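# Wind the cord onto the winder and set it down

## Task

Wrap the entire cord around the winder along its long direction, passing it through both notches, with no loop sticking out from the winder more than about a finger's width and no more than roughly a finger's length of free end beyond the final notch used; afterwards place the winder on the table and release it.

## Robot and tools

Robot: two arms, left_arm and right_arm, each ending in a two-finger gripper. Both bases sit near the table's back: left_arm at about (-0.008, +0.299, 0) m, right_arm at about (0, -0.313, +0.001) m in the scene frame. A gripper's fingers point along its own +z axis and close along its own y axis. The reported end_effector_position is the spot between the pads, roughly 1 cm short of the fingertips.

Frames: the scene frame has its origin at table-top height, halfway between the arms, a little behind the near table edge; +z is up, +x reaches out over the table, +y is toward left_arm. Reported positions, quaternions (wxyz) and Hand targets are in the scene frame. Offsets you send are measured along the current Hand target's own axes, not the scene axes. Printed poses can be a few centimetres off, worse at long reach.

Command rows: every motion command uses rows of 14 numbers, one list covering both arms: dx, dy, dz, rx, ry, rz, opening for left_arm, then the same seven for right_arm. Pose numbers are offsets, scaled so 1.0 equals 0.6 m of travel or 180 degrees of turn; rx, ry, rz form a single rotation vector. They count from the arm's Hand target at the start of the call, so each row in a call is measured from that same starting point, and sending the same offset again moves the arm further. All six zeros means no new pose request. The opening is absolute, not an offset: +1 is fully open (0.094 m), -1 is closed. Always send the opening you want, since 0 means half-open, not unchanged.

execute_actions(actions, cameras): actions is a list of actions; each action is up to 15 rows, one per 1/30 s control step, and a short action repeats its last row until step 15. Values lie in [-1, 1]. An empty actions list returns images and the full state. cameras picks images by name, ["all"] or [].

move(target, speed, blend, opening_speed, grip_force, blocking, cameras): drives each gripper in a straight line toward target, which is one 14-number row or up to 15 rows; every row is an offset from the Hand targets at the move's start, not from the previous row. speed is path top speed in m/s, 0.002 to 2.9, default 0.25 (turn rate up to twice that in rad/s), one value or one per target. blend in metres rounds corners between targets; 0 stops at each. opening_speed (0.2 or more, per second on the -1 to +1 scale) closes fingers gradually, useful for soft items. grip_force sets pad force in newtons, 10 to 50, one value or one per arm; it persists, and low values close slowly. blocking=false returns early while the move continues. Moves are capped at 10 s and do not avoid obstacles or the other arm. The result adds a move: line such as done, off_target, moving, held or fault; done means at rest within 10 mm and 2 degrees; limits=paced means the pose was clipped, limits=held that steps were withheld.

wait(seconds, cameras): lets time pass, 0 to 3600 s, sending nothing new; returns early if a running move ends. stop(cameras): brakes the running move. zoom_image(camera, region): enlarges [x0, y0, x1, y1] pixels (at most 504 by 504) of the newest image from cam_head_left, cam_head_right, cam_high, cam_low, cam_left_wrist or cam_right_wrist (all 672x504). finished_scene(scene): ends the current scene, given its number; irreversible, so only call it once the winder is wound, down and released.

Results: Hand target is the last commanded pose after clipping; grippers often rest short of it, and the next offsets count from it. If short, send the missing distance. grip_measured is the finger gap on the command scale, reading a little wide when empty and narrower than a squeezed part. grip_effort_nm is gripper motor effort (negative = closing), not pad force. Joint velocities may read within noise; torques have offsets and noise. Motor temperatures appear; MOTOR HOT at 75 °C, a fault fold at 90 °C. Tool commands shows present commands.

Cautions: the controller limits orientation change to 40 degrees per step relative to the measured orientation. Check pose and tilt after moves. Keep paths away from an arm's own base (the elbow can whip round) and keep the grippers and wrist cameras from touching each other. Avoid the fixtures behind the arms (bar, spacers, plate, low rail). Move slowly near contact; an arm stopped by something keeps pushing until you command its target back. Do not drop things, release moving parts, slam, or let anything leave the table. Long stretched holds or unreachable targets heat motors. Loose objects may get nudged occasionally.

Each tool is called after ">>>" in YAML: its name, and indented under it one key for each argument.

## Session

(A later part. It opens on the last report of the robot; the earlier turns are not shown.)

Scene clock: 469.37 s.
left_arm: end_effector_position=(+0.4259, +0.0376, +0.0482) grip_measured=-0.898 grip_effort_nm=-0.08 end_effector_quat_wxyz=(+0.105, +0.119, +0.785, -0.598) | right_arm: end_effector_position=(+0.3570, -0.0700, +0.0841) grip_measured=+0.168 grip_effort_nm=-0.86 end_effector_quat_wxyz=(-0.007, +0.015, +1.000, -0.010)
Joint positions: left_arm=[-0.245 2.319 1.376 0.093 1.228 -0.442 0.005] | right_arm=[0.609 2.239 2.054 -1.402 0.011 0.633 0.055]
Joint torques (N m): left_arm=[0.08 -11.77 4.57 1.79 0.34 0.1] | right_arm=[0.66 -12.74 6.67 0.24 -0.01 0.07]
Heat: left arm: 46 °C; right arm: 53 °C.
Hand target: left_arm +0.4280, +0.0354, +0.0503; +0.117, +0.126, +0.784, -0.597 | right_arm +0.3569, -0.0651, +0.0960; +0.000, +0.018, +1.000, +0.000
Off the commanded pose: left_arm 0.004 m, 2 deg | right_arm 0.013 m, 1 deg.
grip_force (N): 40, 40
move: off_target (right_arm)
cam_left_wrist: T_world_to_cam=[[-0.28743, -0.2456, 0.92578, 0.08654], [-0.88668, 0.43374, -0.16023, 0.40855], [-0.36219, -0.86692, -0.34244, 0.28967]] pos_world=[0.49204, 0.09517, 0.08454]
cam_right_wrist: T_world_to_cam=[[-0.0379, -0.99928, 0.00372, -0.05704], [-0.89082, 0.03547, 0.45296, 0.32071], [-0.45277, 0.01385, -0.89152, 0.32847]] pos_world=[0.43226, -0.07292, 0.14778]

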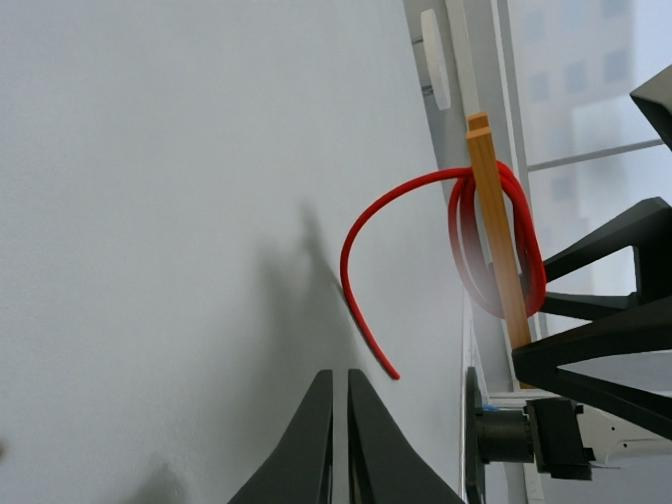

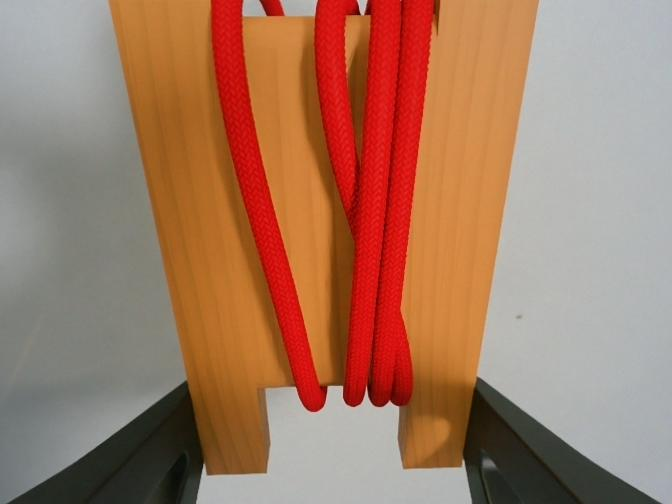

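>>> move:
  target: [0.0275,-0.2835,-0.168,0.0834,-0.0137,-0.0384,-0.3,0.0207,0.0244,-0.215,0,-0.0833,0,0.0]
  speed: 0.12
  cameras: ["cam_left_wrist","cam_right_wrist"]

Scene clock: 474.47 s.
left_arm: end_effector_position=(+0.3541, +0.0868, +0.2110) grip_measured=-0.302 grip_effort_nm=0.14 end_effector_quat_wxyz=(+0.052, +0.071, +0.719, -0.689) | right_arm: end_effector_position=(+0.3469, -0.0498, +0.2096) grip_measured=+0.168 grip_effort_nm=-0.86 end_effector_quat_wxyz=(+0.137, +0.011, +0.990, +0.006)
Joint positions: left_arm=[-0.131 1.817 1.06 0.325 1.488 -0.98 0.033] | right_arm=[0.727 2.09 2.295 -1.552 0.176 0.721 0.055]
Joint torques (N m): left_arm=[1.17 -11.48 5 1.94 0.34 0.03] | right_arm=[0.84 -11.96 6.38 0.68 0.21 0.05]
Heat: left arm: 46 °C; right arm: 54 °C.
Hand target: left_arm +0.3519, +0.0901, +0.2251; +0.080, +0.080, +0.703, -0.703 | right_arm +0.3449, -0.0501, +0.2249; +0.131, +0.018, +0.991, -0.003
Off the commanded pose: left_arm 0.015 m, 4 deg | right_arm 0.016 m, 1 deg.
joint sent to its limit (right arm) — joint 4 (wrist pitch), lower limit. The joint targets are off in orientation, not in position.
grip_force (N): 40, 40
move: off_target (left_arm, right_arm)
cam_left_wrist: T_world_to_cam=[[-0.14714, -0.02922, 0.98868, -0.15454], [-0.8981, 0.42278, -0.12116, 0.34653], [-0.41445, -0.90576, -0.08845, 0.33035]] pos_world=[0.4254, 0.1482, 0.22399]
cam_right_wrist: T_world_to_cam=[[-0.02117, -0.99919, -0.03417, -0.03554], [-0.98363, 0.0147, 0.17958, 0.34254], [-0.17893, 0.03741, -0.98315, 0.36099]] pos_world=[0.40077, -0.05405, 0.29218]

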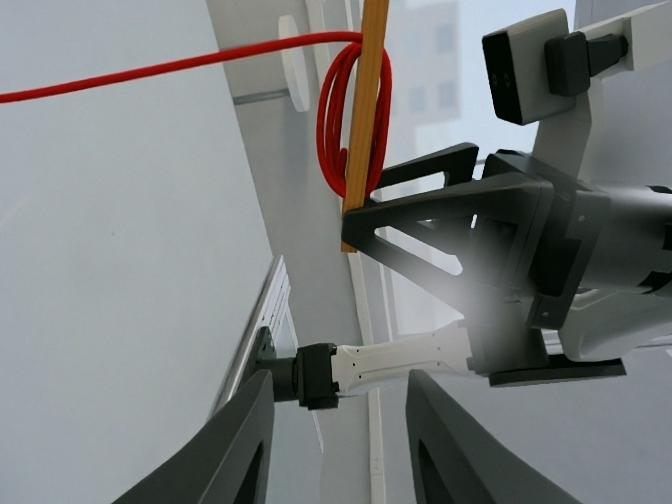

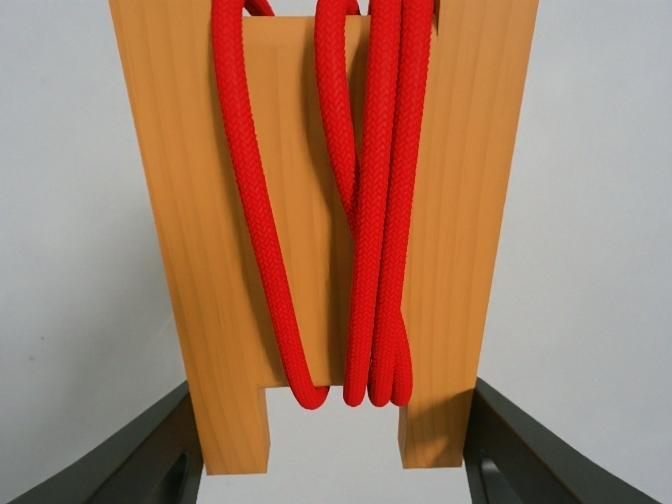

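>>> move:
  target: [-0.0807,-0.0069,0.112,0,0,0.0194,-0.3,0,0,0,0,0,0,0.0]
  speed: 0.15
  cameras: ["cam_left_wrist"]

Scene clock: 477.27 s.
left_arm: end_effector_position=(+0.3939, +0.0264, +0.2363) grip_measured=-0.302 grip_effort_nm=0.13 end_effector_quat_wxyz=(+0.089, +0.094, +0.705, -0.697) | right_arm: end_effector_position=(+0.3469, -0.0498, +0.2096) grip_measured=+0.168 grip_effort_nm=-0.87 end_effector_quat_wxyz=(+0.137, +0.011, +0.990, +0.006)
Joint positions: left_arm=[-0.266 1.97 1.224 0.731 1.342 -1.312 0.033] | right_arm=[0.727 2.09 2.295 -1.552 0.176 0.721 0.055]
Joint torques (N m): left_arm=[-0.02 -8.29 6.99 2.1 -0.07 0.02] | right_arm=[0.84 -11.99 6.46 0.68 0.28 0.05]
Motor temperatures (°C): left_arm=[24 46 42 39 25 25 26] | right_arm=[22 55 38 34 24 26 27]
Heat: left arm: 46 °C; right arm: 55 °C.
Hand target: left_arm +0.3982, +0.0230, +0.2402; +0.101, +0.102, +0.700, -0.700 | right_arm +0.3449, -0.0501, +0.2249; +0.131, +0.018, +0.991, -0.003
Off the commanded pose: left_arm 0.007 m, 2 deg | right_arm 0.015 m, 2 deg.
joint sent to its limit (right arm) — joint 4 (wrist pitch), lower limit. The joint targets are off in orientation, not in position.
grip_force (N): 40, 40
move: done
cam_left_wrist: T_world_to_cam=[[-0.2299, 0.00029, 0.97321, -0.13993], [-0.89044, 0.40351, -0.21047, 0.42937], [-0.39276, -0.91498, -0.09251, 0.28698]] pos_world=[0.46287, 0.08937, 0.2531]

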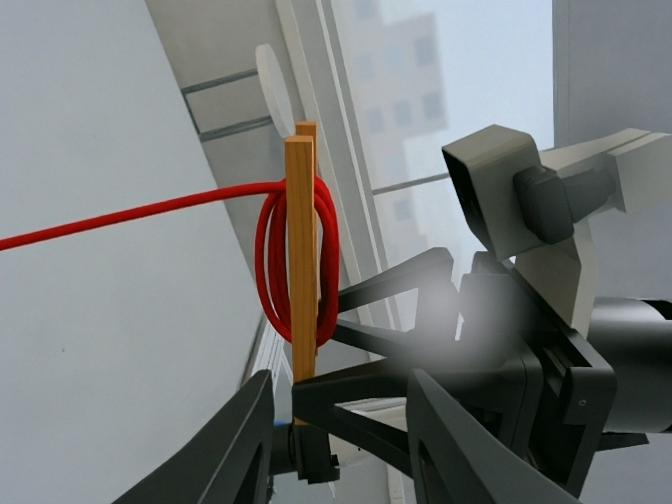

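>>> move:
  target: [0.0018,0.021,0.0983,0,0,0,-0.3,0,0,0,0,0,0,0.0]
  speed: 0.1
  cameras: ["cam_left_wrist"]

Scene clock: 479.27 s.
left_arm: end_effector_position=(+0.3945, -0.0317, +0.2193) grip_measured=-0.302 grip_effort_nm=0.13 end_effector_quat_wxyz=(+0.084, +0.091, +0.707, -0.696) | right_arm: end_effector_position=(+0.3469, -0.0498, +0.2096) grip_measured=+0.168 grip_effort_nm=-0.86 end_effector_quat_wxyz=(+0.137, +0.011, +0.990, +0.006)
Joint positions: left_arm=[-0.396 2.058 1.289 0.746 1.215 -1.316 0.033] | right_arm=[0.727 2.09 2.295 -1.552 0.176 0.721 0.055]
Joint torques (N m): left_arm=[0.02 -9.16 8.14 2.12 -0.03 0.09] | right_arm=[0.73 -11.92 6.38 0.7 0.27 0.06]
Motor temperatures (°C): left_arm=[24 46 42 39 25 25 26] | right_arm=[22 55 38 34 24 26 27]
Heat: left arm: 46 °C; right arm: 55 °C.
Hand target: left_arm +0.4006, -0.0361, +0.2278; +0.101, +0.102, +0.700, -0.700 | right_arm +0.3449, -0.0501, +0.2249; +0.131, +0.018, +0.991, -0.003
Off the commanded pose: left_arm 0.011 m, 3 deg | right_arm 0.015 m, 2 deg.
joint sent to its limit (right arm) — joint 4 (wrist pitch), lower limit. The joint targets are off in orientation, not in position.
grip_force (N): 40, 40
move: off_target (left_arm)
cam_left_wrist: T_world_to_cam=[[-0.21983, -0.0038, 0.97553, -0.12784], [-0.89154, 0.40674, -0.19932, 0.44789], [-0.39603, -0.91354, -0.0928, 0.23396]] pos_world=[0.46386, 0.03107, 0.23569]

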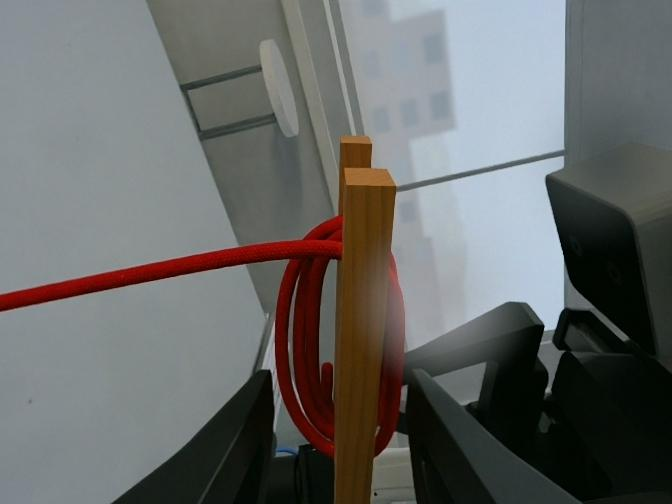

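>>> move:
  target: [0,-0.014,0,0,0,0,-0.3,0,0,0,0,0,0,0.0]
  speed: 0.1
  cameras: ["cam_left_wrist"]

Scene clock: 480.00 s.
left_arm: end_effector_position=(+0.3949, -0.0317, +0.2191) grip_measured=-0.302 grip_effort_nm=0.13 end_effector_quat_wxyz=(+0.085, +0.090, +0.708, -0.696) | right_arm: end_effector_position=(+0.3469, -0.0498, +0.2096) grip_measured=+0.168 grip_effort_nm=-0.87 end_effector_quat_wxyz=(+0.137, +0.011, +0.990, +0.006)
Joint positions: left_arm=[-0.396 2.058 1.289 0.746 1.213 -1.316 0.033] | right_arm=[0.727 2.09 2.295 -1.552 0.176 0.721 0.055]
Joint torques (N m): left_arm=[-0.06 -11.06 8.21 1.93 -0.09 0.06] | right_arm=[0.9 -11.99 6.54 0.61 0.27 0.05]
Motor temperatures (°C): left_arm=[24 46 42 39 25 25 26] | right_arm=[22 55 38 34 24 26 27]
Heat: left arm: 46 °C; right arm: 55 °C.
Hand target: left_arm +0.3982, -0.0361, +0.2358; +0.101, +0.102, +0.700, -0.700 | right_arm +0.3449, -0.0501, +0.2249; +0.131, +0.018, +0.991, -0.003
Off the commanded pose: left_arm 0.018 m, 3 deg | right_arm 0.015 m, 2 deg.
joint sent to its limit (right arm) — joint 4 (wrist pitch), lower limit. The joint targets are off in orientation, not in position.
grip_force (N): 40, 40
move: off_target (left_arm)
cam_left_wrist: T_world_to_cam=[[-0.21943, -0.00431, 0.97562, -0.12777], [-0.8924, 0.40502, -0.19892, 0.44844], [-0.39429, -0.9143, -0.09272, 0.23335]] pos_world=[0.46416, 0.03117, 0.2355]

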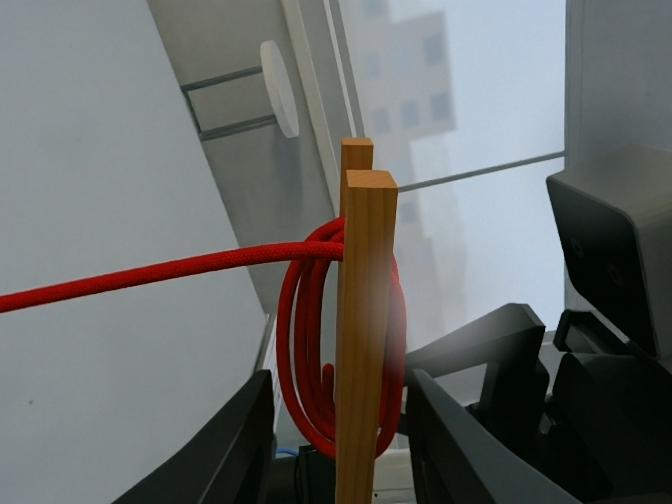

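>>> move:
  target: [0,0.004,0,0,0,0,-0.95,0,0,0,0,0,0,0.0]
  speed: 0.08
  opening_speed: 0.4
  grip_force: [45,40]
  cameras: ["cam_left_wrist","cam_right_wrist"]

Scene clock: 482.03 s.
left_arm: end_effector_position=(+0.3948, -0.0329, +0.2216) grip_measured=-0.827 grip_effort_nm=-0.91 end_effector_quat_wxyz=(+0.087, +0.094, +0.706, -0.696) | right_arm: end_effector_position=(+0.3471, -0.0509, +0.2097) grip_measured=+0.168 grip_effort_nm=-0.86 end_effector_quat_wxyz=(+0.138, +0.012, +0.990, +0.004)
Joint positions: left_arm=[-0.398 2.058 1.295 0.748 1.213 -1.316 0.008] | right_arm=[0.727 2.09 2.295 -1.555 0.181 0.723 0.055]
Joint torques (N m): left_arm=[0.17 -10.43 7.8 1.97 -0.08 0.06] | right_arm=[0.83 -11.95 6.49 0.64 0.17 0.08]
Motor temperatures (°C): left_arm=[24 46 43 39 25 25 26] | right_arm=[22 56 38 34 24 26 27]
Heat: left arm: 46 °C; right arm: 56 °C.
Hand target: left_arm +0.3990, -0.0360, +0.2334; +0.101, +0.102, +0.700, -0.700 | right_arm +0.3450, -0.0501, +0.2249; +0.131, +0.018, +0.991, -0.003
Off the commanded pose: left_arm 0.013 m, 2 deg | right_arm 0.015 m, 1 deg.
joint sent to its limit (right arm) — joint 4 (wrist pitch), lower limit. The joint targets are off in orientation, not in position.
grip_force (N): 45, 40
move: off_target (left_arm)
cam_left_wrist: T_world_to_cam=[[-0.22679, -0.00096, 0.97394, -0.12681], [-0.88974, 0.40695, -0.20679, 0.45006], [-0.39615, -0.91345, -0.09314, 0.23323]] pos_world=[0.46407, 0.02977, 0.2383]
cam_right_wrist: T_world_to_cam=[[-0.0241, -0.99928, -0.02922, -0.0367], [-0.98388, 0.01853, 0.17785, 0.34344], [-0.17719, 0.03304, -0.98362, 0.36034]] pos_world=[0.40087, -0.05494, 0.29229]

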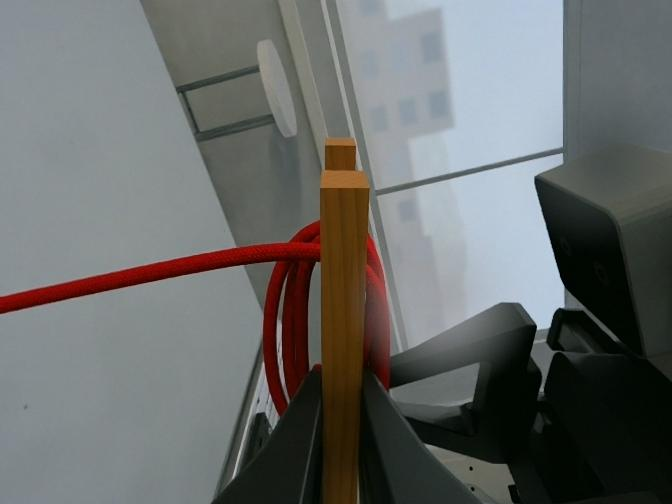

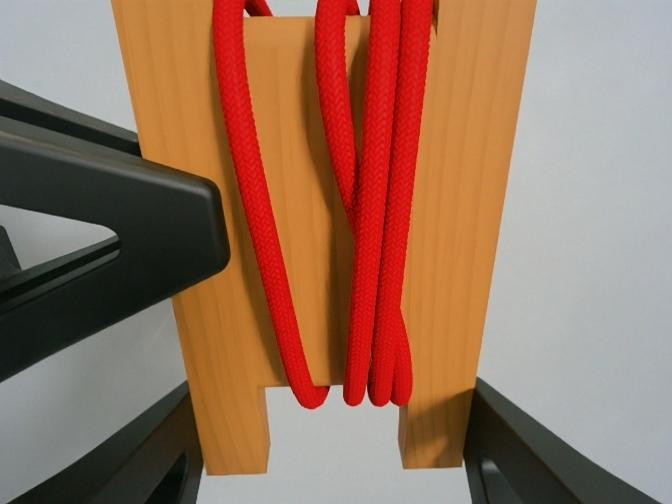

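>>> move:
  target: [0,0,0,0,0,0,-0.95,0,0,0,0,0,0,0.55]
  opening_speed: 0.6
  cameras: []

>>> move:
  target:
    - [0,0,0,0,0,0,-0.95,0,0,-0.2,0,0,0,0.55]
    - [0,0,0,0,0,0,-0.95,0.0285,-0.2027,-0.154,0,0,0,0.55]
    - [0,0,0,0,0,0,-0.95,-0.0778,-0.1973,-0.0047,-0.4307,-0.3181,-0.3294,-0.6]
  speed: 0.22
  blend: 0.03
  cameras: ["cam_left_wrist","cam_right_wrist"]

Scene clock: 484.03 s.
left_arm: end_effector_position=(+0.3949, -0.0329, +0.2215) grip_measured=-0.828 grip_effort_nm=-0.91 end_effector_quat_wxyz=(+0.087, +0.093, +0.706, -0.696) | right_arm: end_effector_position=(+0.3471, -0.0509, +0.2098) grip_measured=+0.548 grip_effort_nm=0.07 end_effector_quat_wxyz=(+0.138, +0.012, +0.990, +0.004)
Joint positions: left_arm=[-0.398 2.058 1.295 0.747 1.212 -1.316 0.008] | right_arm=[0.727 2.089 2.295 -1.555 0.181 0.724 0.073]
Joint torques (N m): left_arm=[0.13 -10.62 7.72 2 -0.08 0.07] | right_arm=[0.77 -11.92 6.54 0.69 0.21 0.01]
Motor temperatures (°C): left_arm=[24 46 43 39 25 25 26] | right_arm=[22 56 38 34 24 26 27]
Heat: left arm: 46 °C; right arm: 56 °C.
Hand target: left_arm +0.3990, -0.0360, +0.2334; +0.101, +0.101, +0.700, -0.700 | right_arm +0.3449, -0.0501, +0.2249; +0.131, +0.018, +0.991, -0.002
Off the commanded pose: left_arm 0.013 m, 2 deg | right_arm 0.015 m, 1 deg.
joint sent to its limit (right arm) — joint 4 (wrist pitch), lower limit. The joint targets are off in orientation, not in position.
grip_force (N): 45, 40
move: done

Scene clock: 492.93 s.
left_arm: end_effector_position=(+0.3949, -0.0329, +0.2215) grip_measured=-0.828 grip_effort_nm=-0.91 end_effector_quat_wxyz=(+0.087, +0.093, +0.706, -0.696) | right_arm: end_effector_position=(+0.3800, -0.1682, +0.2368) grip_measured=-0.599 grip_effort_nm=-0.09 end_effector_quat_wxyz=(+0.510, -0.472, +0.533, +0.483)
Joint positions: left_arm=[-0.398 2.058 1.295 0.747 1.212 -1.316 0.008] | right_arm=[-0.073 1.8 1.284 -0.45 -1.56 -0.94 0.019]
Joint torques (N m): left_arm=[0.17 -10.41 7.8 1.97 -0.08 0.07] | right_arm=[-0.03 -6.91 7.43 1.08 -0.56 -0.26]
Heat: left arm: 47 °C; right arm: 52 °C.
Hand target: left_arm +0.3990, -0.0360, +0.2334; +0.101, +0.101, +0.700, -0.700 | right_arm +0.3850, -0.1699, +0.2397; +0.500, -0.499, +0.500, +0.501
Off the commanded pose: left_arm 0.013 m, 2 deg | right_arm 0.006 m, 5 deg.
joint sent to its limit (right arm) — joint 5 (wrist yaw), lower limit. The joint targets are off in orientation, not in position.
grip_force (N): 45, 40
move: off_target (right_arm); target 3's new opening was sent with right_arm's hand 0.006 m and 5 deg from that target
cam_left_wrist: T_world_to_cam=[[-0.22607, -0.00125, 0.97411, -0.12706], [-0.8902, 0.4063, -0.20608, 0.45015], [-0.39552, -0.91374, -0.09297, 0.23303]] pos_world=[0.46417, 0.02987, 0.2382]
cam_right_wrist: T_world_to_cam=[[0.99674, -0.06983, -0.04038, -0.38128], [-0.0675, -0.44787, -0.89155, 0.19972], [0.04417, 0.89137, -0.45112, 0.33093]] pos_world=[0.3789, -0.23216, 0.31195]

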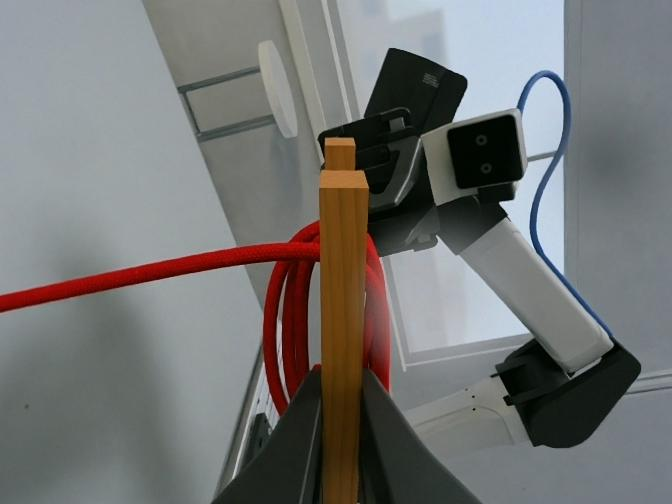

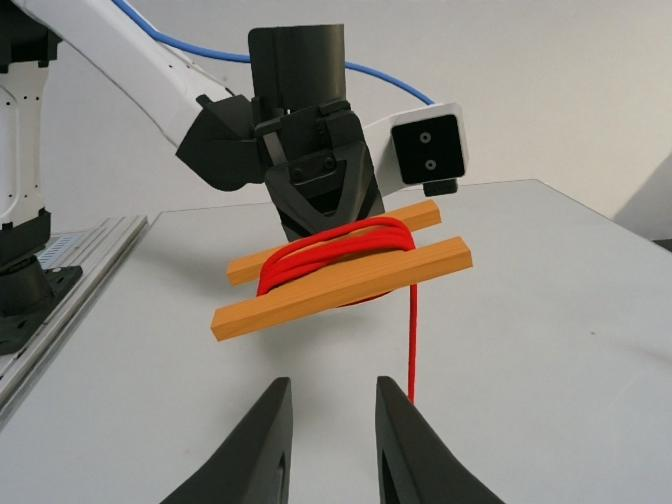

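>>> move:
  target:
    - [0.0197,-0.1101,0,0,0,0.05,-0.95,0,0,0,0,0,0,-0.6]
    - [0.0197,-0.1101,0,0,0,0.45,-0.95,0,0,0,0,0,0,-0.6]
    - [0.0197,-0.1101,0,0,0,0.883,-0.95,0,0,0,0,0,0,-0.6]
  speed: 0.24
  blend: 0.03
  cameras: ["cam_right_wrist"]

Scene clock: 500.30 s.
left_arm: end_effector_position=(+0.3732, -0.0362, +0.2681) grip_measured=-0.828 grip_effort_nm=-0.91 end_effector_quat_wxyz=(+0.698, +0.713, +0.053, -0.053) | right_arm: end_effector_position=(+0.3800, -0.1682, +0.2368) grip_measured=-0.599 grip_effort_nm=-0.10 end_effector_quat_wxyz=(+0.510, -0.472, +0.533, +0.483)
Joint positions: left_arm=[-0.424 1.911 1.295 0.586 1.182 1.434 0.008] | right_arm=[-0.073 1.8 1.284 -0.45 -1.56 -0.94 0.019]
Joint torques (N m): left_arm=[0.18 -13.07 7.39 1.67 -0.01 0.15] | right_arm=[0.17 -6.93 7.21 1.16 -0.59 -0.23]
Motor temperatures (°C): left_arm=[24 47 43 39 25 25 26] | right_arm=[22 50 38 35 24 26 26]
Heat: left arm: 47 °C; right arm: 50 °C.
Hand target: left_arm +0.3688, -0.0361, +0.2934; +0.707, +0.707, +0.028, -0.029 | right_arm +0.3850, -0.1699, +0.2397; +0.500, -0.499, +0.500, +0.501
Off the commanded pose: left_arm 0.026 m, 4 deg | right_arm 0.006 m, 5 deg.
joint sent to its limit (right arm) — joint 5 (wrist yaw), lower limit. The joint targets are off in orientation, not in position.
grip_force (N): 45, 40
move: off_target (left_arm)
cam_right_wrist: T_world_to_cam=[[0.99674, -0.06983, -0.04038, -0.38128], [-0.0675, -0.44787, -0.89155, 0.19972], [0.04417, 0.89137, -0.45112, 0.33093]] pos_world=[0.3789, -0.23216, 0.31195]

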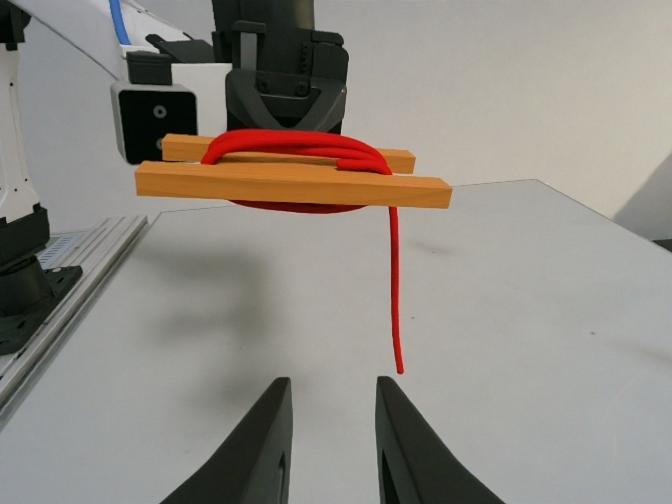

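>>> move:
  target: [0,0,0,0,0,0,-0.95,0.0828,-0.0583,0.0748,0,0,0,-0.55]
  speed: 0.15
  cameras: ["cam_right_wrist"]

Scene clock: 502.40 s.
left_arm: end_effector_position=(+0.3732, -0.0361, +0.2679) grip_measured=-0.828 grip_effort_nm=-0.91 end_effector_quat_wxyz=(+0.697, +0.713, +0.053, -0.053) | right_arm: end_effector_position=(+0.4149, -0.1276, +0.1919) grip_measured=-0.552 grip_effort_nm=0.06 end_effector_quat_wxyz=(+0.489, -0.505, +0.501, +0.505)
Joint positions: left_arm=[-0.424 1.911 1.295 0.584 1.181 1.436 0.008] | right_arm=[0.034 2.04 1.424 -0.328 -1.56 -0.941 0.021]
Joint torques (N m): left_arm=[0.17 -13.08 7.41 1.72 -0.01 0.19] | right_arm=[0.75 -8.57 6.99 1.15 -0.41 -0.02]
Heat: left arm: 48 °C; right arm: 49 °C.
Hand target: left_arm +0.3689, -0.0361, +0.2933; +0.706, +0.707, +0.028, -0.029 | right_arm +0.4199, -0.1251, +0.1902; +0.500, -0.499, +0.500, +0.501
Off the commanded pose: left_arm 0.026 m, 4 deg | right_arm 0.006 m, 1 deg.
grip_force (N): 45, 40
move: done
cam_right_wrist: T_world_to_cam=[[0.99916, 0.03683, -0.01825, -0.40665], [0.00032, -0.45095, -0.89255, 0.15182], [-0.0411, 0.89179, -0.45058, 0.30824]] pos_world=[0.41892, -0.19145, 0.26697]

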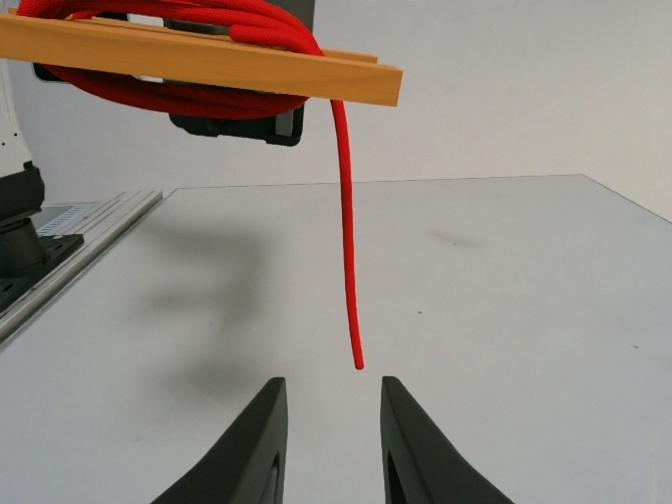

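>>> move:
  target: [0,0,0,0,0,0,-0.95,0.0033,-0.005,0.1317,0,0,0,-0.55]
  speed: 0.12
  cameras: ["cam_right_wrist"]

Scene clock: 506.60 s.
left_arm: end_effector_position=(+0.3732, -0.0361, +0.2679) grip_measured=-0.828 grip_effort_nm=-0.91 end_effector_quat_wxyz=(+0.697, +0.713, +0.053, -0.053) | right_arm: end_effector_position=(+0.4233, -0.0489, +0.1986) grip_measured=-0.552 grip_effort_nm=0.06 end_effector_quat_wxyz=(+0.506, -0.505, +0.493, +0.495)
Joint positions: left_arm=[-0.424 1.911 1.295 0.584 1.181 1.436 0.008] | right_arm=[0.217 2.09 1.241 0.88 -1.364 -0.001 0.021]
Joint torques (N m): left_arm=[0.18 -13.14 7.43 1.72 -0.01 0.2] | right_arm=[0.94 -8.72 4.34 1.53 0.12 0.05]
Heat: left arm: 48 °C; right arm: 50 °C.
Hand target: left_arm +0.3689, -0.0361, +0.2933; +0.706, +0.707, +0.028, -0.029 | right_arm +0.4228, -0.0460, +0.1882; +0.500, -0.499, +0.500, +0.501
Off the commanded pose: left_arm 0.026 m, 4 deg | right_arm 0.011 m, 1 deg.
grip_force (N): 45, 40
move: off_target (right_arm)
cam_right_wrist: T_world_to_cam=[[0.99968, 0.0191, 0.01651, -0.42575], [0.02321, -0.43745, -0.89894, 0.18555], [-0.00995, 0.89904, -0.43776, 0.22605]] pos_world=[0.42356, -0.11392, 0.27278]

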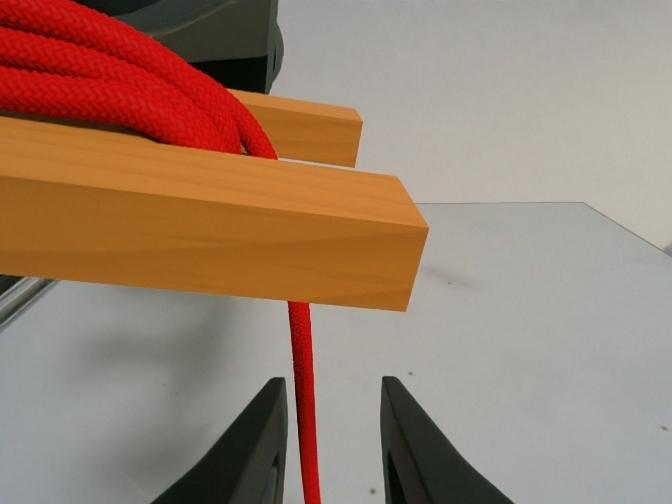

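>>> move:
  target: [0,0,0,0,0,0,-0.95,0,0,0,0,0,0,-0.94]
  speed: 0.06
  opening_speed: 0.4
  grip_force: [45,45]
  cameras: []

>>> move:
  target: [0,0,0,0,0,0,-0.95,0.0417,0.01,0,0,0,0,-0.94]
  speed: 0.06
  cameras: ["cam_right_wrist","cam_left_wrist"]

Scene clock: 508.07 s.
left_arm: end_effector_position=(+0.3732, -0.0361, +0.2679) grip_measured=-0.828 grip_effort_nm=-0.91 end_effector_quat_wxyz=(+0.697, +0.713, +0.053, -0.053) | right_arm: end_effector_position=(+0.4232, -0.0489, +0.1990) grip_measured=-0.932 grip_effort_nm=-0.39 end_effector_quat_wxyz=(+0.507, -0.505, +0.493, +0.495)
Joint positions: left_arm=[-0.424 1.911 1.295 0.584 1.181 1.436 0.008] | right_arm=[0.217 2.09 1.241 0.884 -1.364 0.002 0.003]
Joint torques (N m): left_arm=[0.2 -13.11 7.36 1.71 -0.01 0.2] | right_arm=[0.75 -8.75 4.18 1.53 0.13 0.02]
Heat: left arm: 48 °C; right arm: 50 °C.
Hand target: left_arm +0.3689, -0.0361, +0.2933; +0.706, +0.707, +0.028, -0.029 | right_arm +0.4228, -0.0460, +0.1882; +0.500, -0.499, +0.500, +0.501
Off the commanded pose: left_arm 0.026 m, 4 deg | right_arm 0.011 m, 1 deg.
grip_force (N): 45, 45
move: done

Scene clock: 509.53 s.
left_arm: end_effector_position=(+0.3735, -0.0361, +0.2664) grip_measured=-0.828 grip_effort_nm=-0.91 end_effector_quat_wxyz=(+0.696, +0.714, +0.057, -0.056) | right_arm: end_effector_position=(+0.4173, -0.0481, +0.1744) grip_measured=-0.933 grip_effort_nm=-0.41 end_effector_quat_wxyz=(+0.506, -0.506, +0.492, +0.496)
Joint positions: left_arm=[-0.424 1.911 1.295 0.573 1.18 1.436 0.008] | right_arm=[0.221 2.132 1.188 0.98 -1.362 0.002 0.003]
Joint torques (N m): left_arm=[0.16 -13.15 7.39 1.82 0.03 0.21] | right_arm=[0.75 -8.66 3.97 1.56 0.12 0.03]
Heat: left arm: 49 °C; right arm: 50 °C.
Hand target: left_arm +0.3688, -0.0361, +0.2934; +0.707, +0.707, +0.028, -0.029 | right_arm +0.4167, -0.0459, +0.1633; +0.500, -0.499, +0.500, +0.501
Off the commanded pose: left_arm 0.027 m, 5 deg | right_arm 0.011 m, 2 deg.
grip_force (N): 45, 45
move: off_target (right_arm)
cam_left_wrist: T_world_to_cam=[[-0.18533, 0.03709, -0.98198, 0.33167], [0.9032, 0.40012, -0.15535, -0.24188], [0.38714, -0.91571, -0.10765, -0.06261]] pos_world=[0.30418, 0.02715, 0.28137]
cam_right_wrist: T_world_to_cam=[[0.9996, 0.02146, 0.01828, -0.4196], [0.02581, -0.4364, -0.89938, 0.16337], [-0.01133, 0.8995, -0.43678, 0.21515]] pos_world=[0.41765, -0.11323, 0.24858]
Images, in order (width x height): cam_left_wrist 672x504, cam_right_wrist 672x504.

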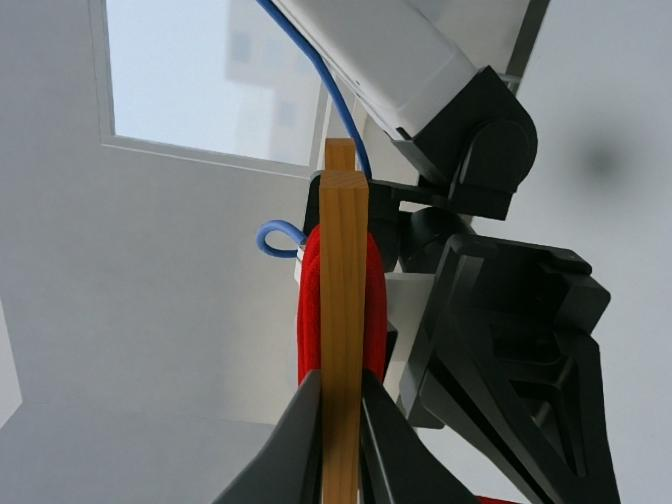

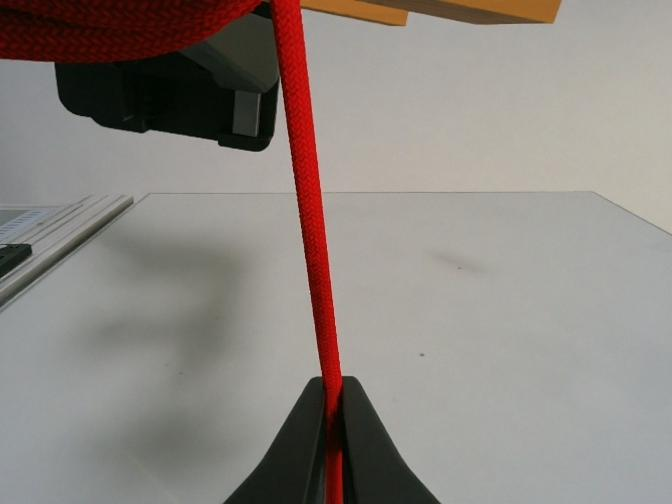

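>>> execute_actions:
  actions: []
  cameras: ["cam_left_wrist", "cam_right_wrist", "cam_low", "cam_head_left"]

Scene clock: 511.00 s.
left_arm: end_effector_position=(+0.3735, -0.0361, +0.2664) grip_measured=-0.828 grip_effort_nm=-0.91 end_effector_quat_wxyz=(+0.696, +0.714, +0.057, -0.056) | right_arm: end_effector_position=(+0.4173, -0.0481, +0.1745) grip_measured=-0.933 grip_effort_nm=-0.41 end_effector_quat_wxyz=(+0.507, -0.506, +0.491, +0.496)
Joint positions: left_arm=[-0.424 1.911 1.295 0.573 1.18 1.436 0.008] | right_arm=[0.221 2.132 1.188 0.981 -1.362 0.002 0.003]
Joint velocities: within noise
Joint torques (N m): left_arm=[0.18 -13.15 7.38 1.81 0.03 0.2] | right_arm=[0.9 -8.65 3.88 1.5 0.13 -0.03]
Motor temperatures (°C): left_arm=[24 49 43 39 25 25 26] | right_arm=[22 50 38 36 24 26 26]
Heat: left arm: 49 °C; right arm: 50 °C.
Hand target: left_arm +0.3688, -0.0361, +0.2934; +0.707, +0.707, +0.028, -0.029 | right_arm +0.4167, -0.0459, +0.1633; +0.500, -0.500, +0.500, +0.501
Tool commands: left_gripper/opening=-0.95 right_gripper/opening=-0.94
Off the commanded pose: left_arm 0.027 m, 5 deg | right_arm 0.012 m, 2 deg.
grip_force (N): 45, 45
camera_calibration:
cam_left_wrist: T_world_to_cam=[[-0.18533, 0.03709, -0.98198, 0.33167], [0.9032, 0.40012, -0.15535, -0.24188], [0.38714, -0.91571, -0.10765, -0.06261]] pos_world=[0.30418, 0.02715, 0.28137]
cam_right_wrist: T_world_to_cam=[[0.99959, 0.02136, 0.01899, -0.41968], [0.02641, -0.43633, -0.8994, 0.16314], [-0.01092, 0.89953, -0.43671, 0.21497]] pos_world=[0.41755, -0.11323, 0.24858]
Images, in order (width x height): cam_head_left 672x504, cam_low 672x504, cam_left_wrist 672x504, cam_right_wrist 672x504.

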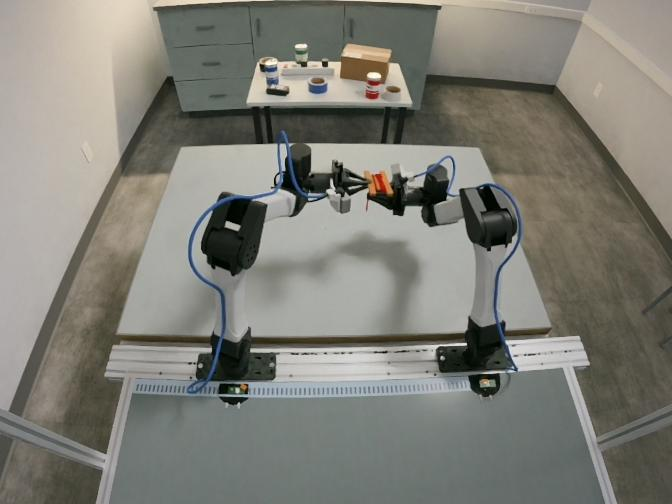

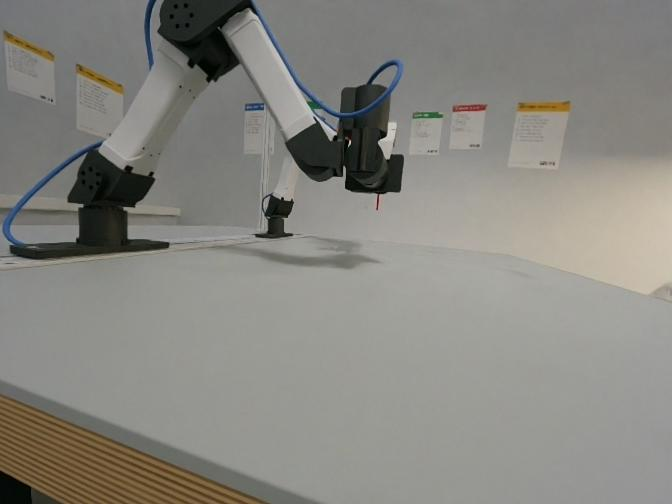

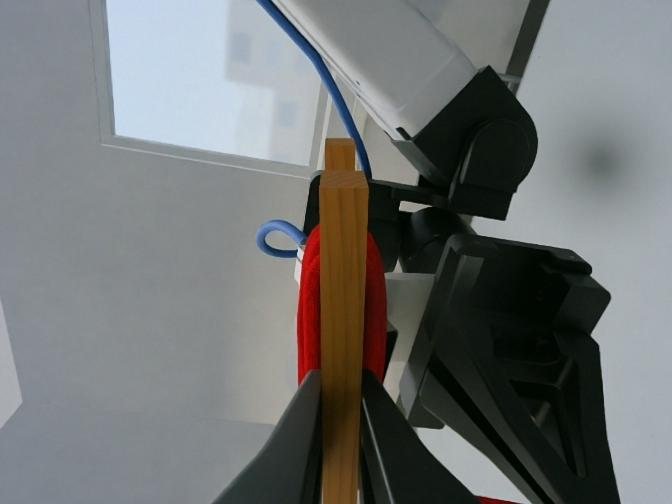

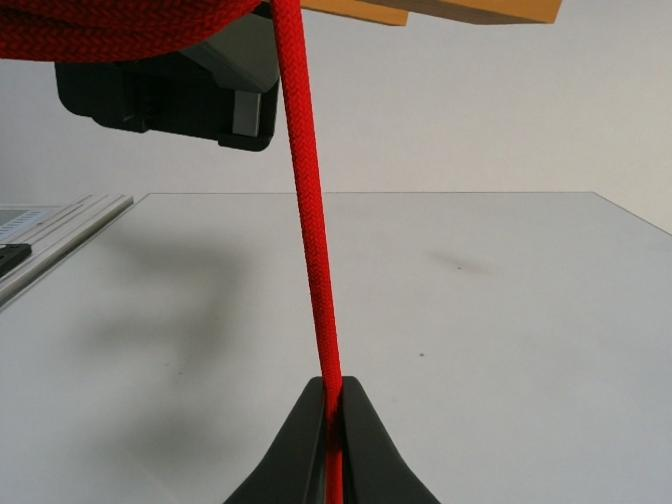

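>>> move:
  target: [0,0,0,0,0,0,-0.95, 0.012,0,0,0,0,0,-0.94]
  speed: 0.06
  cameras: ["cam_left_wrist"]

>>> move:
  target: [0,0,0,0,0,0,-0.95, -0.05,0,0,0,0,0,-0.94]
  speed: 0.08
  cameras: ["cam_left_wrist", "cam_right_wrist"]

Scene clock: 512.43 s.
left_arm: end_effector_position=(+0.3736, -0.0361, +0.2655) grip_measured=-0.828 grip_effort_nm=-0.91 end_effector_quat_wxyz=(+0.695, +0.715, +0.059, -0.057) | right_arm: end_effector_position=(+0.4181, -0.0479, +0.1703) grip_measured=-0.933 grip_effort_nm=-0.41 end_effector_quat_wxyz=(+0.510, -0.509, +0.488, +0.493)
Joint positions: left_arm=[-0.424 1.911 1.295 0.567 1.179 1.436 0.008] | right_arm=[0.221 2.149 1.188 1.01 -1.362 0.002 0.003]
Joint torques (N m): left_arm=[0.21 -13.2 7.41 1.9 0.03 0.21] | right_arm=[0.62 -8.43 3.51 1.43 0.14 -0.04]
Heat: left arm: 49 °C; right arm: 49 °C.
Hand target: left_arm +0.3688, -0.0361, +0.2934; +0.707, +0.707, +0.028, -0.029 | right_arm +0.4167, -0.0459, +0.1561; +0.500, -0.500, +0.500, +0.501
Off the commanded pose: left_arm 0.028 m, 5 deg | right_arm 0.014 m, 2 deg.
grip_force (N): 45, 45
move: off_target (right_arm)
cam_left_wrist: T_world_to_cam=[[-0.19121, 0.03939, -0.98076, 0.33267], [0.90192, 0.4013, -0.15972, -0.24041], [0.38728, -0.9151, -0.11226, -0.06155]] pos_world=[0.30428, 0.02704, 0.28097]

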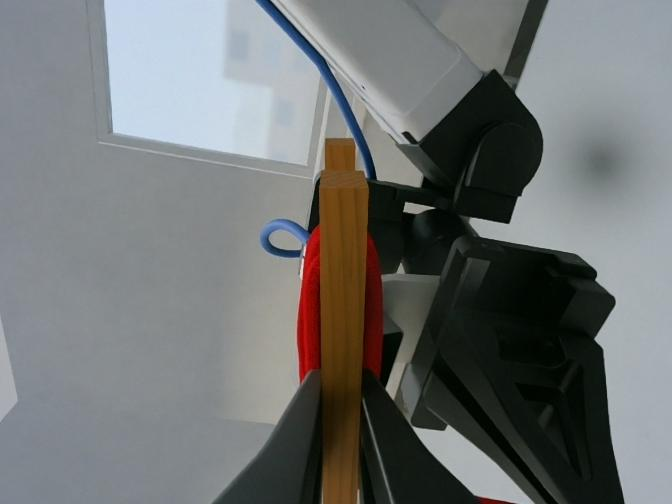

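Scene clock: 513.90 s.
left_arm: end_effector_position=(+0.3736, -0.0361, +0.2652) grip_measured=-0.828 grip_effort_nm=-0.91 end_effector_quat_wxyz=(+0.694, +0.715, +0.060, -0.058) | right_arm: end_effector_position=(+0.4170, -0.0482, +0.1729) grip_measured=-0.933 grip_effort_nm=-0.41 end_effector_quat_wxyz=(+0.492, -0.495, +0.506, +0.507)
Joint positions: left_arm=[-0.424 1.911 1.295 0.565 1.179 1.437 0.008] | right_arm=[0.221 2.126 1.188 0.943 -1.362 0.024 0.003]
Joint torques (N m): left_arm=[0.2 -13.12 7.43 1.92 0.03 0.19] | right_arm=[0.59 -12.82 5.49 1.35 0.06 -0.09]
Heat: left arm: 49 °C; right arm: 50 °C.
Hand target: left_arm +0.3688, -0.0361, +0.2933; +0.706, +0.707, +0.028, -0.029 | right_arm +0.4168, -0.0459, +0.1861; +0.500, -0.500, +0.500, +0.501
Off the commanded pose: left_arm 0.029 m, 5 deg | right_arm 0.013 m, 2 deg.
grip_force (N): 45, 45
move: off_target (right_arm)
cam_left_wrist: T_world_to_cam=[[-0.19187, 0.03999, -0.9806, 0.33264], [0.90164, 0.4018, -0.16003, -0.24038], [0.3876, -0.91485, -0.11315, -0.06147]] pos_world=[0.30438, 0.02704, 0.28076]
cam_right_wrist: T_world_to_cam=[[0.99919, 0.02134, -0.03418, -0.41005], [-0.02123, -0.44237, -0.89658, 0.1808], [-0.03425, 0.89658, -0.44155, 0.22478]] pos_world=[0.42126, -0.1128, 0.24734]

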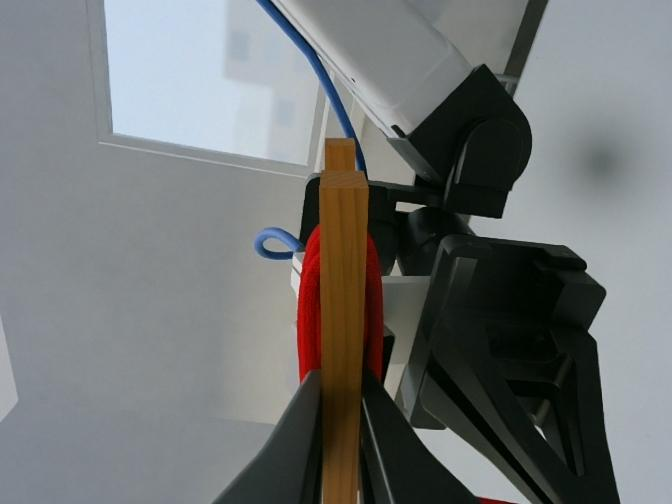

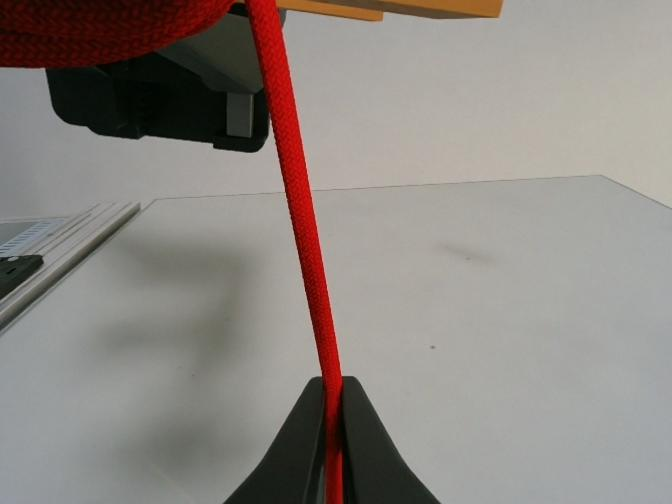

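>>> move:
  target: [0,0,0,0,0,0,-0.95, 0,0,0,0,0,0,-0.6]
  opening_speed: 0.4

>>> move:
  target: [0,0,0,0,0,0,-0.95, 0,0,-0.2,0,0,0,-0.6]
  speed: 0.15
  cameras: ["cam_left_wrist", "cam_right_wrist", "cam_low"]

Scene clock: 515.30 s.
left_arm: end_effector_position=(+0.3736, -0.0361, +0.2652) grip_measured=-0.828 grip_effort_nm=-0.91 end_effector_quat_wxyz=(+0.694, +0.715, +0.060, -0.058) | right_arm: end_effector_position=(+0.4170, -0.0482, +0.1724) grip_measured=-0.603 grip_effort_nm=0.07 end_effector_quat_wxyz=(+0.490, -0.494, +0.508, +0.508)
Joint positions: left_arm=[-0.424 1.911 1.295 0.565 1.179 1.437 0.008] | right_arm=[0.221 2.126 1.188 0.938 -1.362 0.024 0.019]
Joint torques (N m): left_arm=[0.24 -13.18 7.34 1.9 0.03 0.2] | right_arm=[0.7 -12.86 5.61 1.35 0.12 -0.13]
Heat: left arm: 49 °C; right arm: 50 °C.
Hand target: left_arm +0.3688, -0.0361, +0.2933; +0.706, +0.707, +0.028, -0.029 | right_arm +0.4167, -0.0459, +0.1861; +0.500, -0.500, +0.500, +0.501
Off the commanded pose: left_arm 0.029 m, 5 deg | right_arm 0.014 m, 2 deg.
grip_force (N): 45, 45
move: done

Scene clock: 516.77 s.
left_arm: end_effector_position=(+0.3736, -0.0361, +0.2652) grip_measured=-0.828 grip_effort_nm=-0.91 end_effector_quat_wxyz=(+0.694, +0.715, +0.060, -0.058) | right_arm: end_effector_position=(+0.4211, -0.1634, +0.1781) grip_measured=-0.601 grip_effort_nm=0.06 end_effector_quat_wxyz=(+0.507, -0.474, +0.527, +0.491)
Joint positions: left_arm=[-0.424 1.911 1.295 0.565 1.179 1.437 0.008] | right_arm=[-0.052 2.06 1.107 0.949 -1.562 0.024 0.019]
Joint torques (N m): left_arm=[0.23 -13.16 7.39 1.9 0.04 0.2] | right_arm=[-0.12 -11.95 3.75 1.46 -0.08 -0.17]
Heat: left arm: 49 °C; right arm: 50 °C.
Hand target: left_arm +0.3688, -0.0361, +0.2933; +0.706, +0.707, +0.028, -0.029 | right_arm +0.4169, -0.1660, +0.1858; +0.500, -0.499, +0.500, +0.501
Off the commanded pose: left_arm 0.029 m, 5 deg | right_arm 0.009 m, 5 deg.
joint sent to its limit (right arm) — joint 5 (wrist yaw), lower limit. The joint targets are off in orientation, not in position.
grip_force (N): 45, 45
move: off_target (right_arm)
cam_left_wrist: T_world_to_cam=[[-0.19187, 0.03999, -0.9806, 0.33264], [0.90164, 0.4018, -0.16003, -0.24038], [0.3876, -0.91485, -0.11315, -0.06147]] pos_world=[0.30438, 0.02704, 0.28076]
cam_right_wrist: T_world_to_cam=[[0.99767, -0.05223, -0.0438, -0.42122], [-0.06238, -0.44046, -0.8956, 0.15208], [0.02749, 0.89625, -0.4427, 0.30467]] pos_world=[0.42135, -0.22808, 0.25263]
Images, in order (width x height): cam_low 672x504, cam_left_wrist 672x504, cam_right_wrist 672x504.

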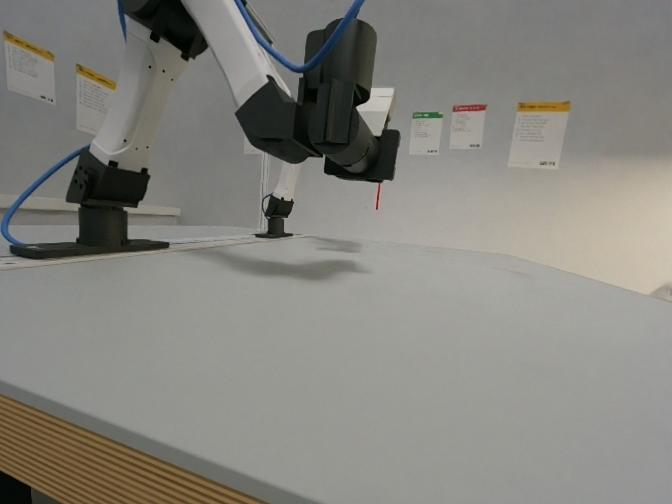

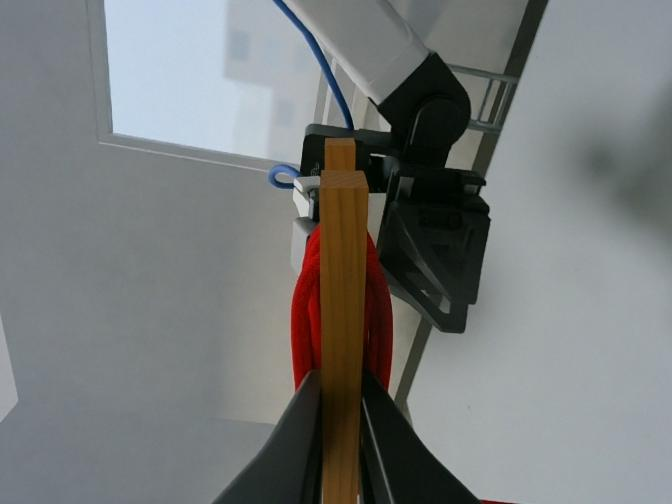

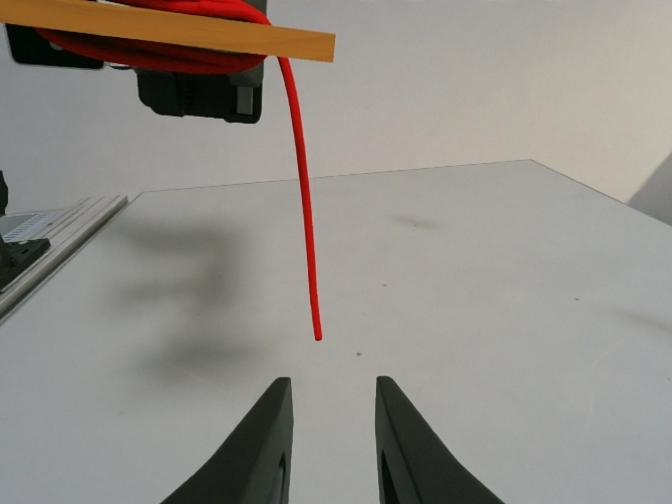

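>>> move:
  target: [0,0,0,0,0,0,-0.95, -0.14,0.0648,0.0517,0,0,0.553,-0.3]
  speed: 0.2
  cameras: ["cam_right_wrist"]

Scene clock: 529.47 s.
left_arm: end_effector_position=(+0.3736, -0.0361, +0.2652) grip_measured=-0.828 grip_effort_nm=-0.91 end_effector_quat_wxyz=(+0.694, +0.715, +0.060, -0.058) | right_arm: end_effector_position=(+0.3806, -0.1376, +0.2562) grip_measured=-0.301 grip_effort_nm=0.06 end_effector_quat_wxyz=(-0.065, +0.070, +0.706, +0.702)
Joint positions: left_arm=[-0.424 1.911 1.295 0.565 1.179 1.437 0.008] | right_arm=[0.009 1.769 1.195 0.154 -1.562 1.333 0.033]
Joint torques (N m): left_arm=[0.18 -13.18 7.39 1.9 0.03 0.2] | right_arm=[0.88 -10.17 7.19 1.28 -0.25 0]
Heat: left arm: 51 °C; right arm: 52 °C.
Hand target: left_arm +0.3688, -0.0361, +0.2933; +0.706, +0.707, +0.028, -0.029 | right_arm +0.3781, -0.1351, +0.2700; -0.060, +0.059, +0.704, +0.705
Off the commanded pose: left_arm 0.029 m, 5 deg | right_arm 0.014 m, 1 deg.
grip_force (N): 45, 45
move: off_target (right_arm)
cam_right_wrist: T_world_to_cam=[[-0.196, 0.01207, -0.98053, 0.32709], [-0.88471, -0.43344, 0.17151, 0.27145], [-0.42293, 0.9011, 0.09563, 0.35141]] pos_world=[0.45288, -0.20295, 0.24056]

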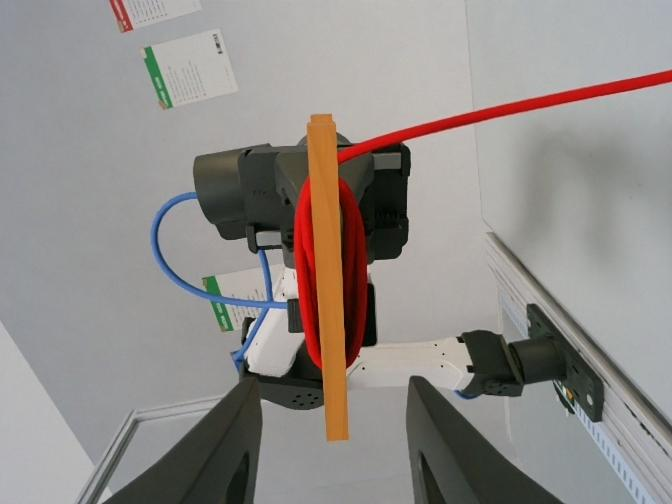

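>>> move:
  target: [0,0,0,0,0,0,-0.95, 0,-0.0133,0.03,0,0,-0.0139,-0.3]
  speed: 0.08
  cameras: ["cam_right_wrist"]

Scene clock: 532.03 s.
left_arm: end_effector_position=(+0.3736, -0.0361, +0.2652) grip_measured=-0.828 grip_effort_nm=-0.91 end_effector_quat_wxyz=(+0.694, +0.715, +0.060, -0.058) | right_arm: end_effector_position=(+0.3794, -0.1187, +0.2603) grip_measured=-0.301 grip_effort_nm=0.06 end_effector_quat_wxyz=(-0.047, +0.040, +0.712, +0.700)
Joint positions: left_arm=[-0.424 1.911 1.295 0.565 1.179 1.437 0.008] | right_arm=[0.059 1.769 1.189 0.267 -1.528 1.374 0.033]
Joint torques (N m): left_arm=[0.16 -13.2 7.41 1.92 0.04 0.2] | right_arm=[0.79 -9.55 4.86 1.5 -0.08 -0.02]
Heat: left arm: 51 °C; right arm: 52 °C.
Hand target: left_arm +0.3688, -0.0361, +0.2933; +0.706, +0.707, +0.028, -0.029 | right_arm +0.3767, -0.1171, +0.2622; -0.044, +0.044, +0.705, +0.706
Off the commanded pose: left_arm 0.029 m, 5 deg | right_arm 0.004 m, 1 deg.
grip_force (N): 45, 45
move: done
cam_right_wrist: T_world_to_cam=[[-0.13082, 0.00009, -0.99141, 0.30744], [-0.88626, -0.4482, 0.1169, 0.29089], [-0.44434, 0.89393, 0.05871, 0.35042]] pos_world=[0.45372, -0.1829, 0.25022]

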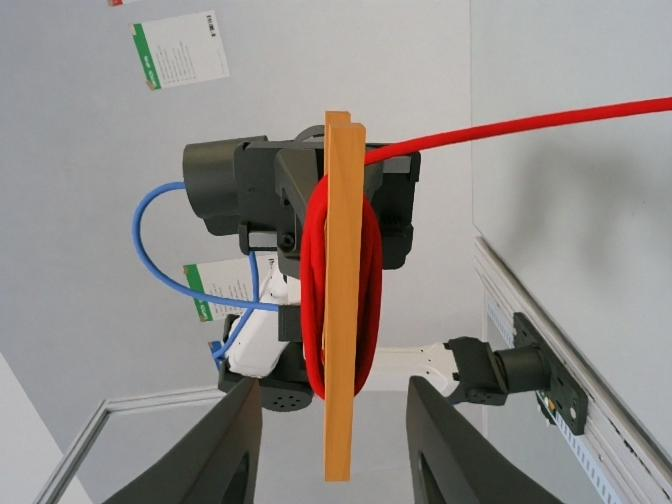

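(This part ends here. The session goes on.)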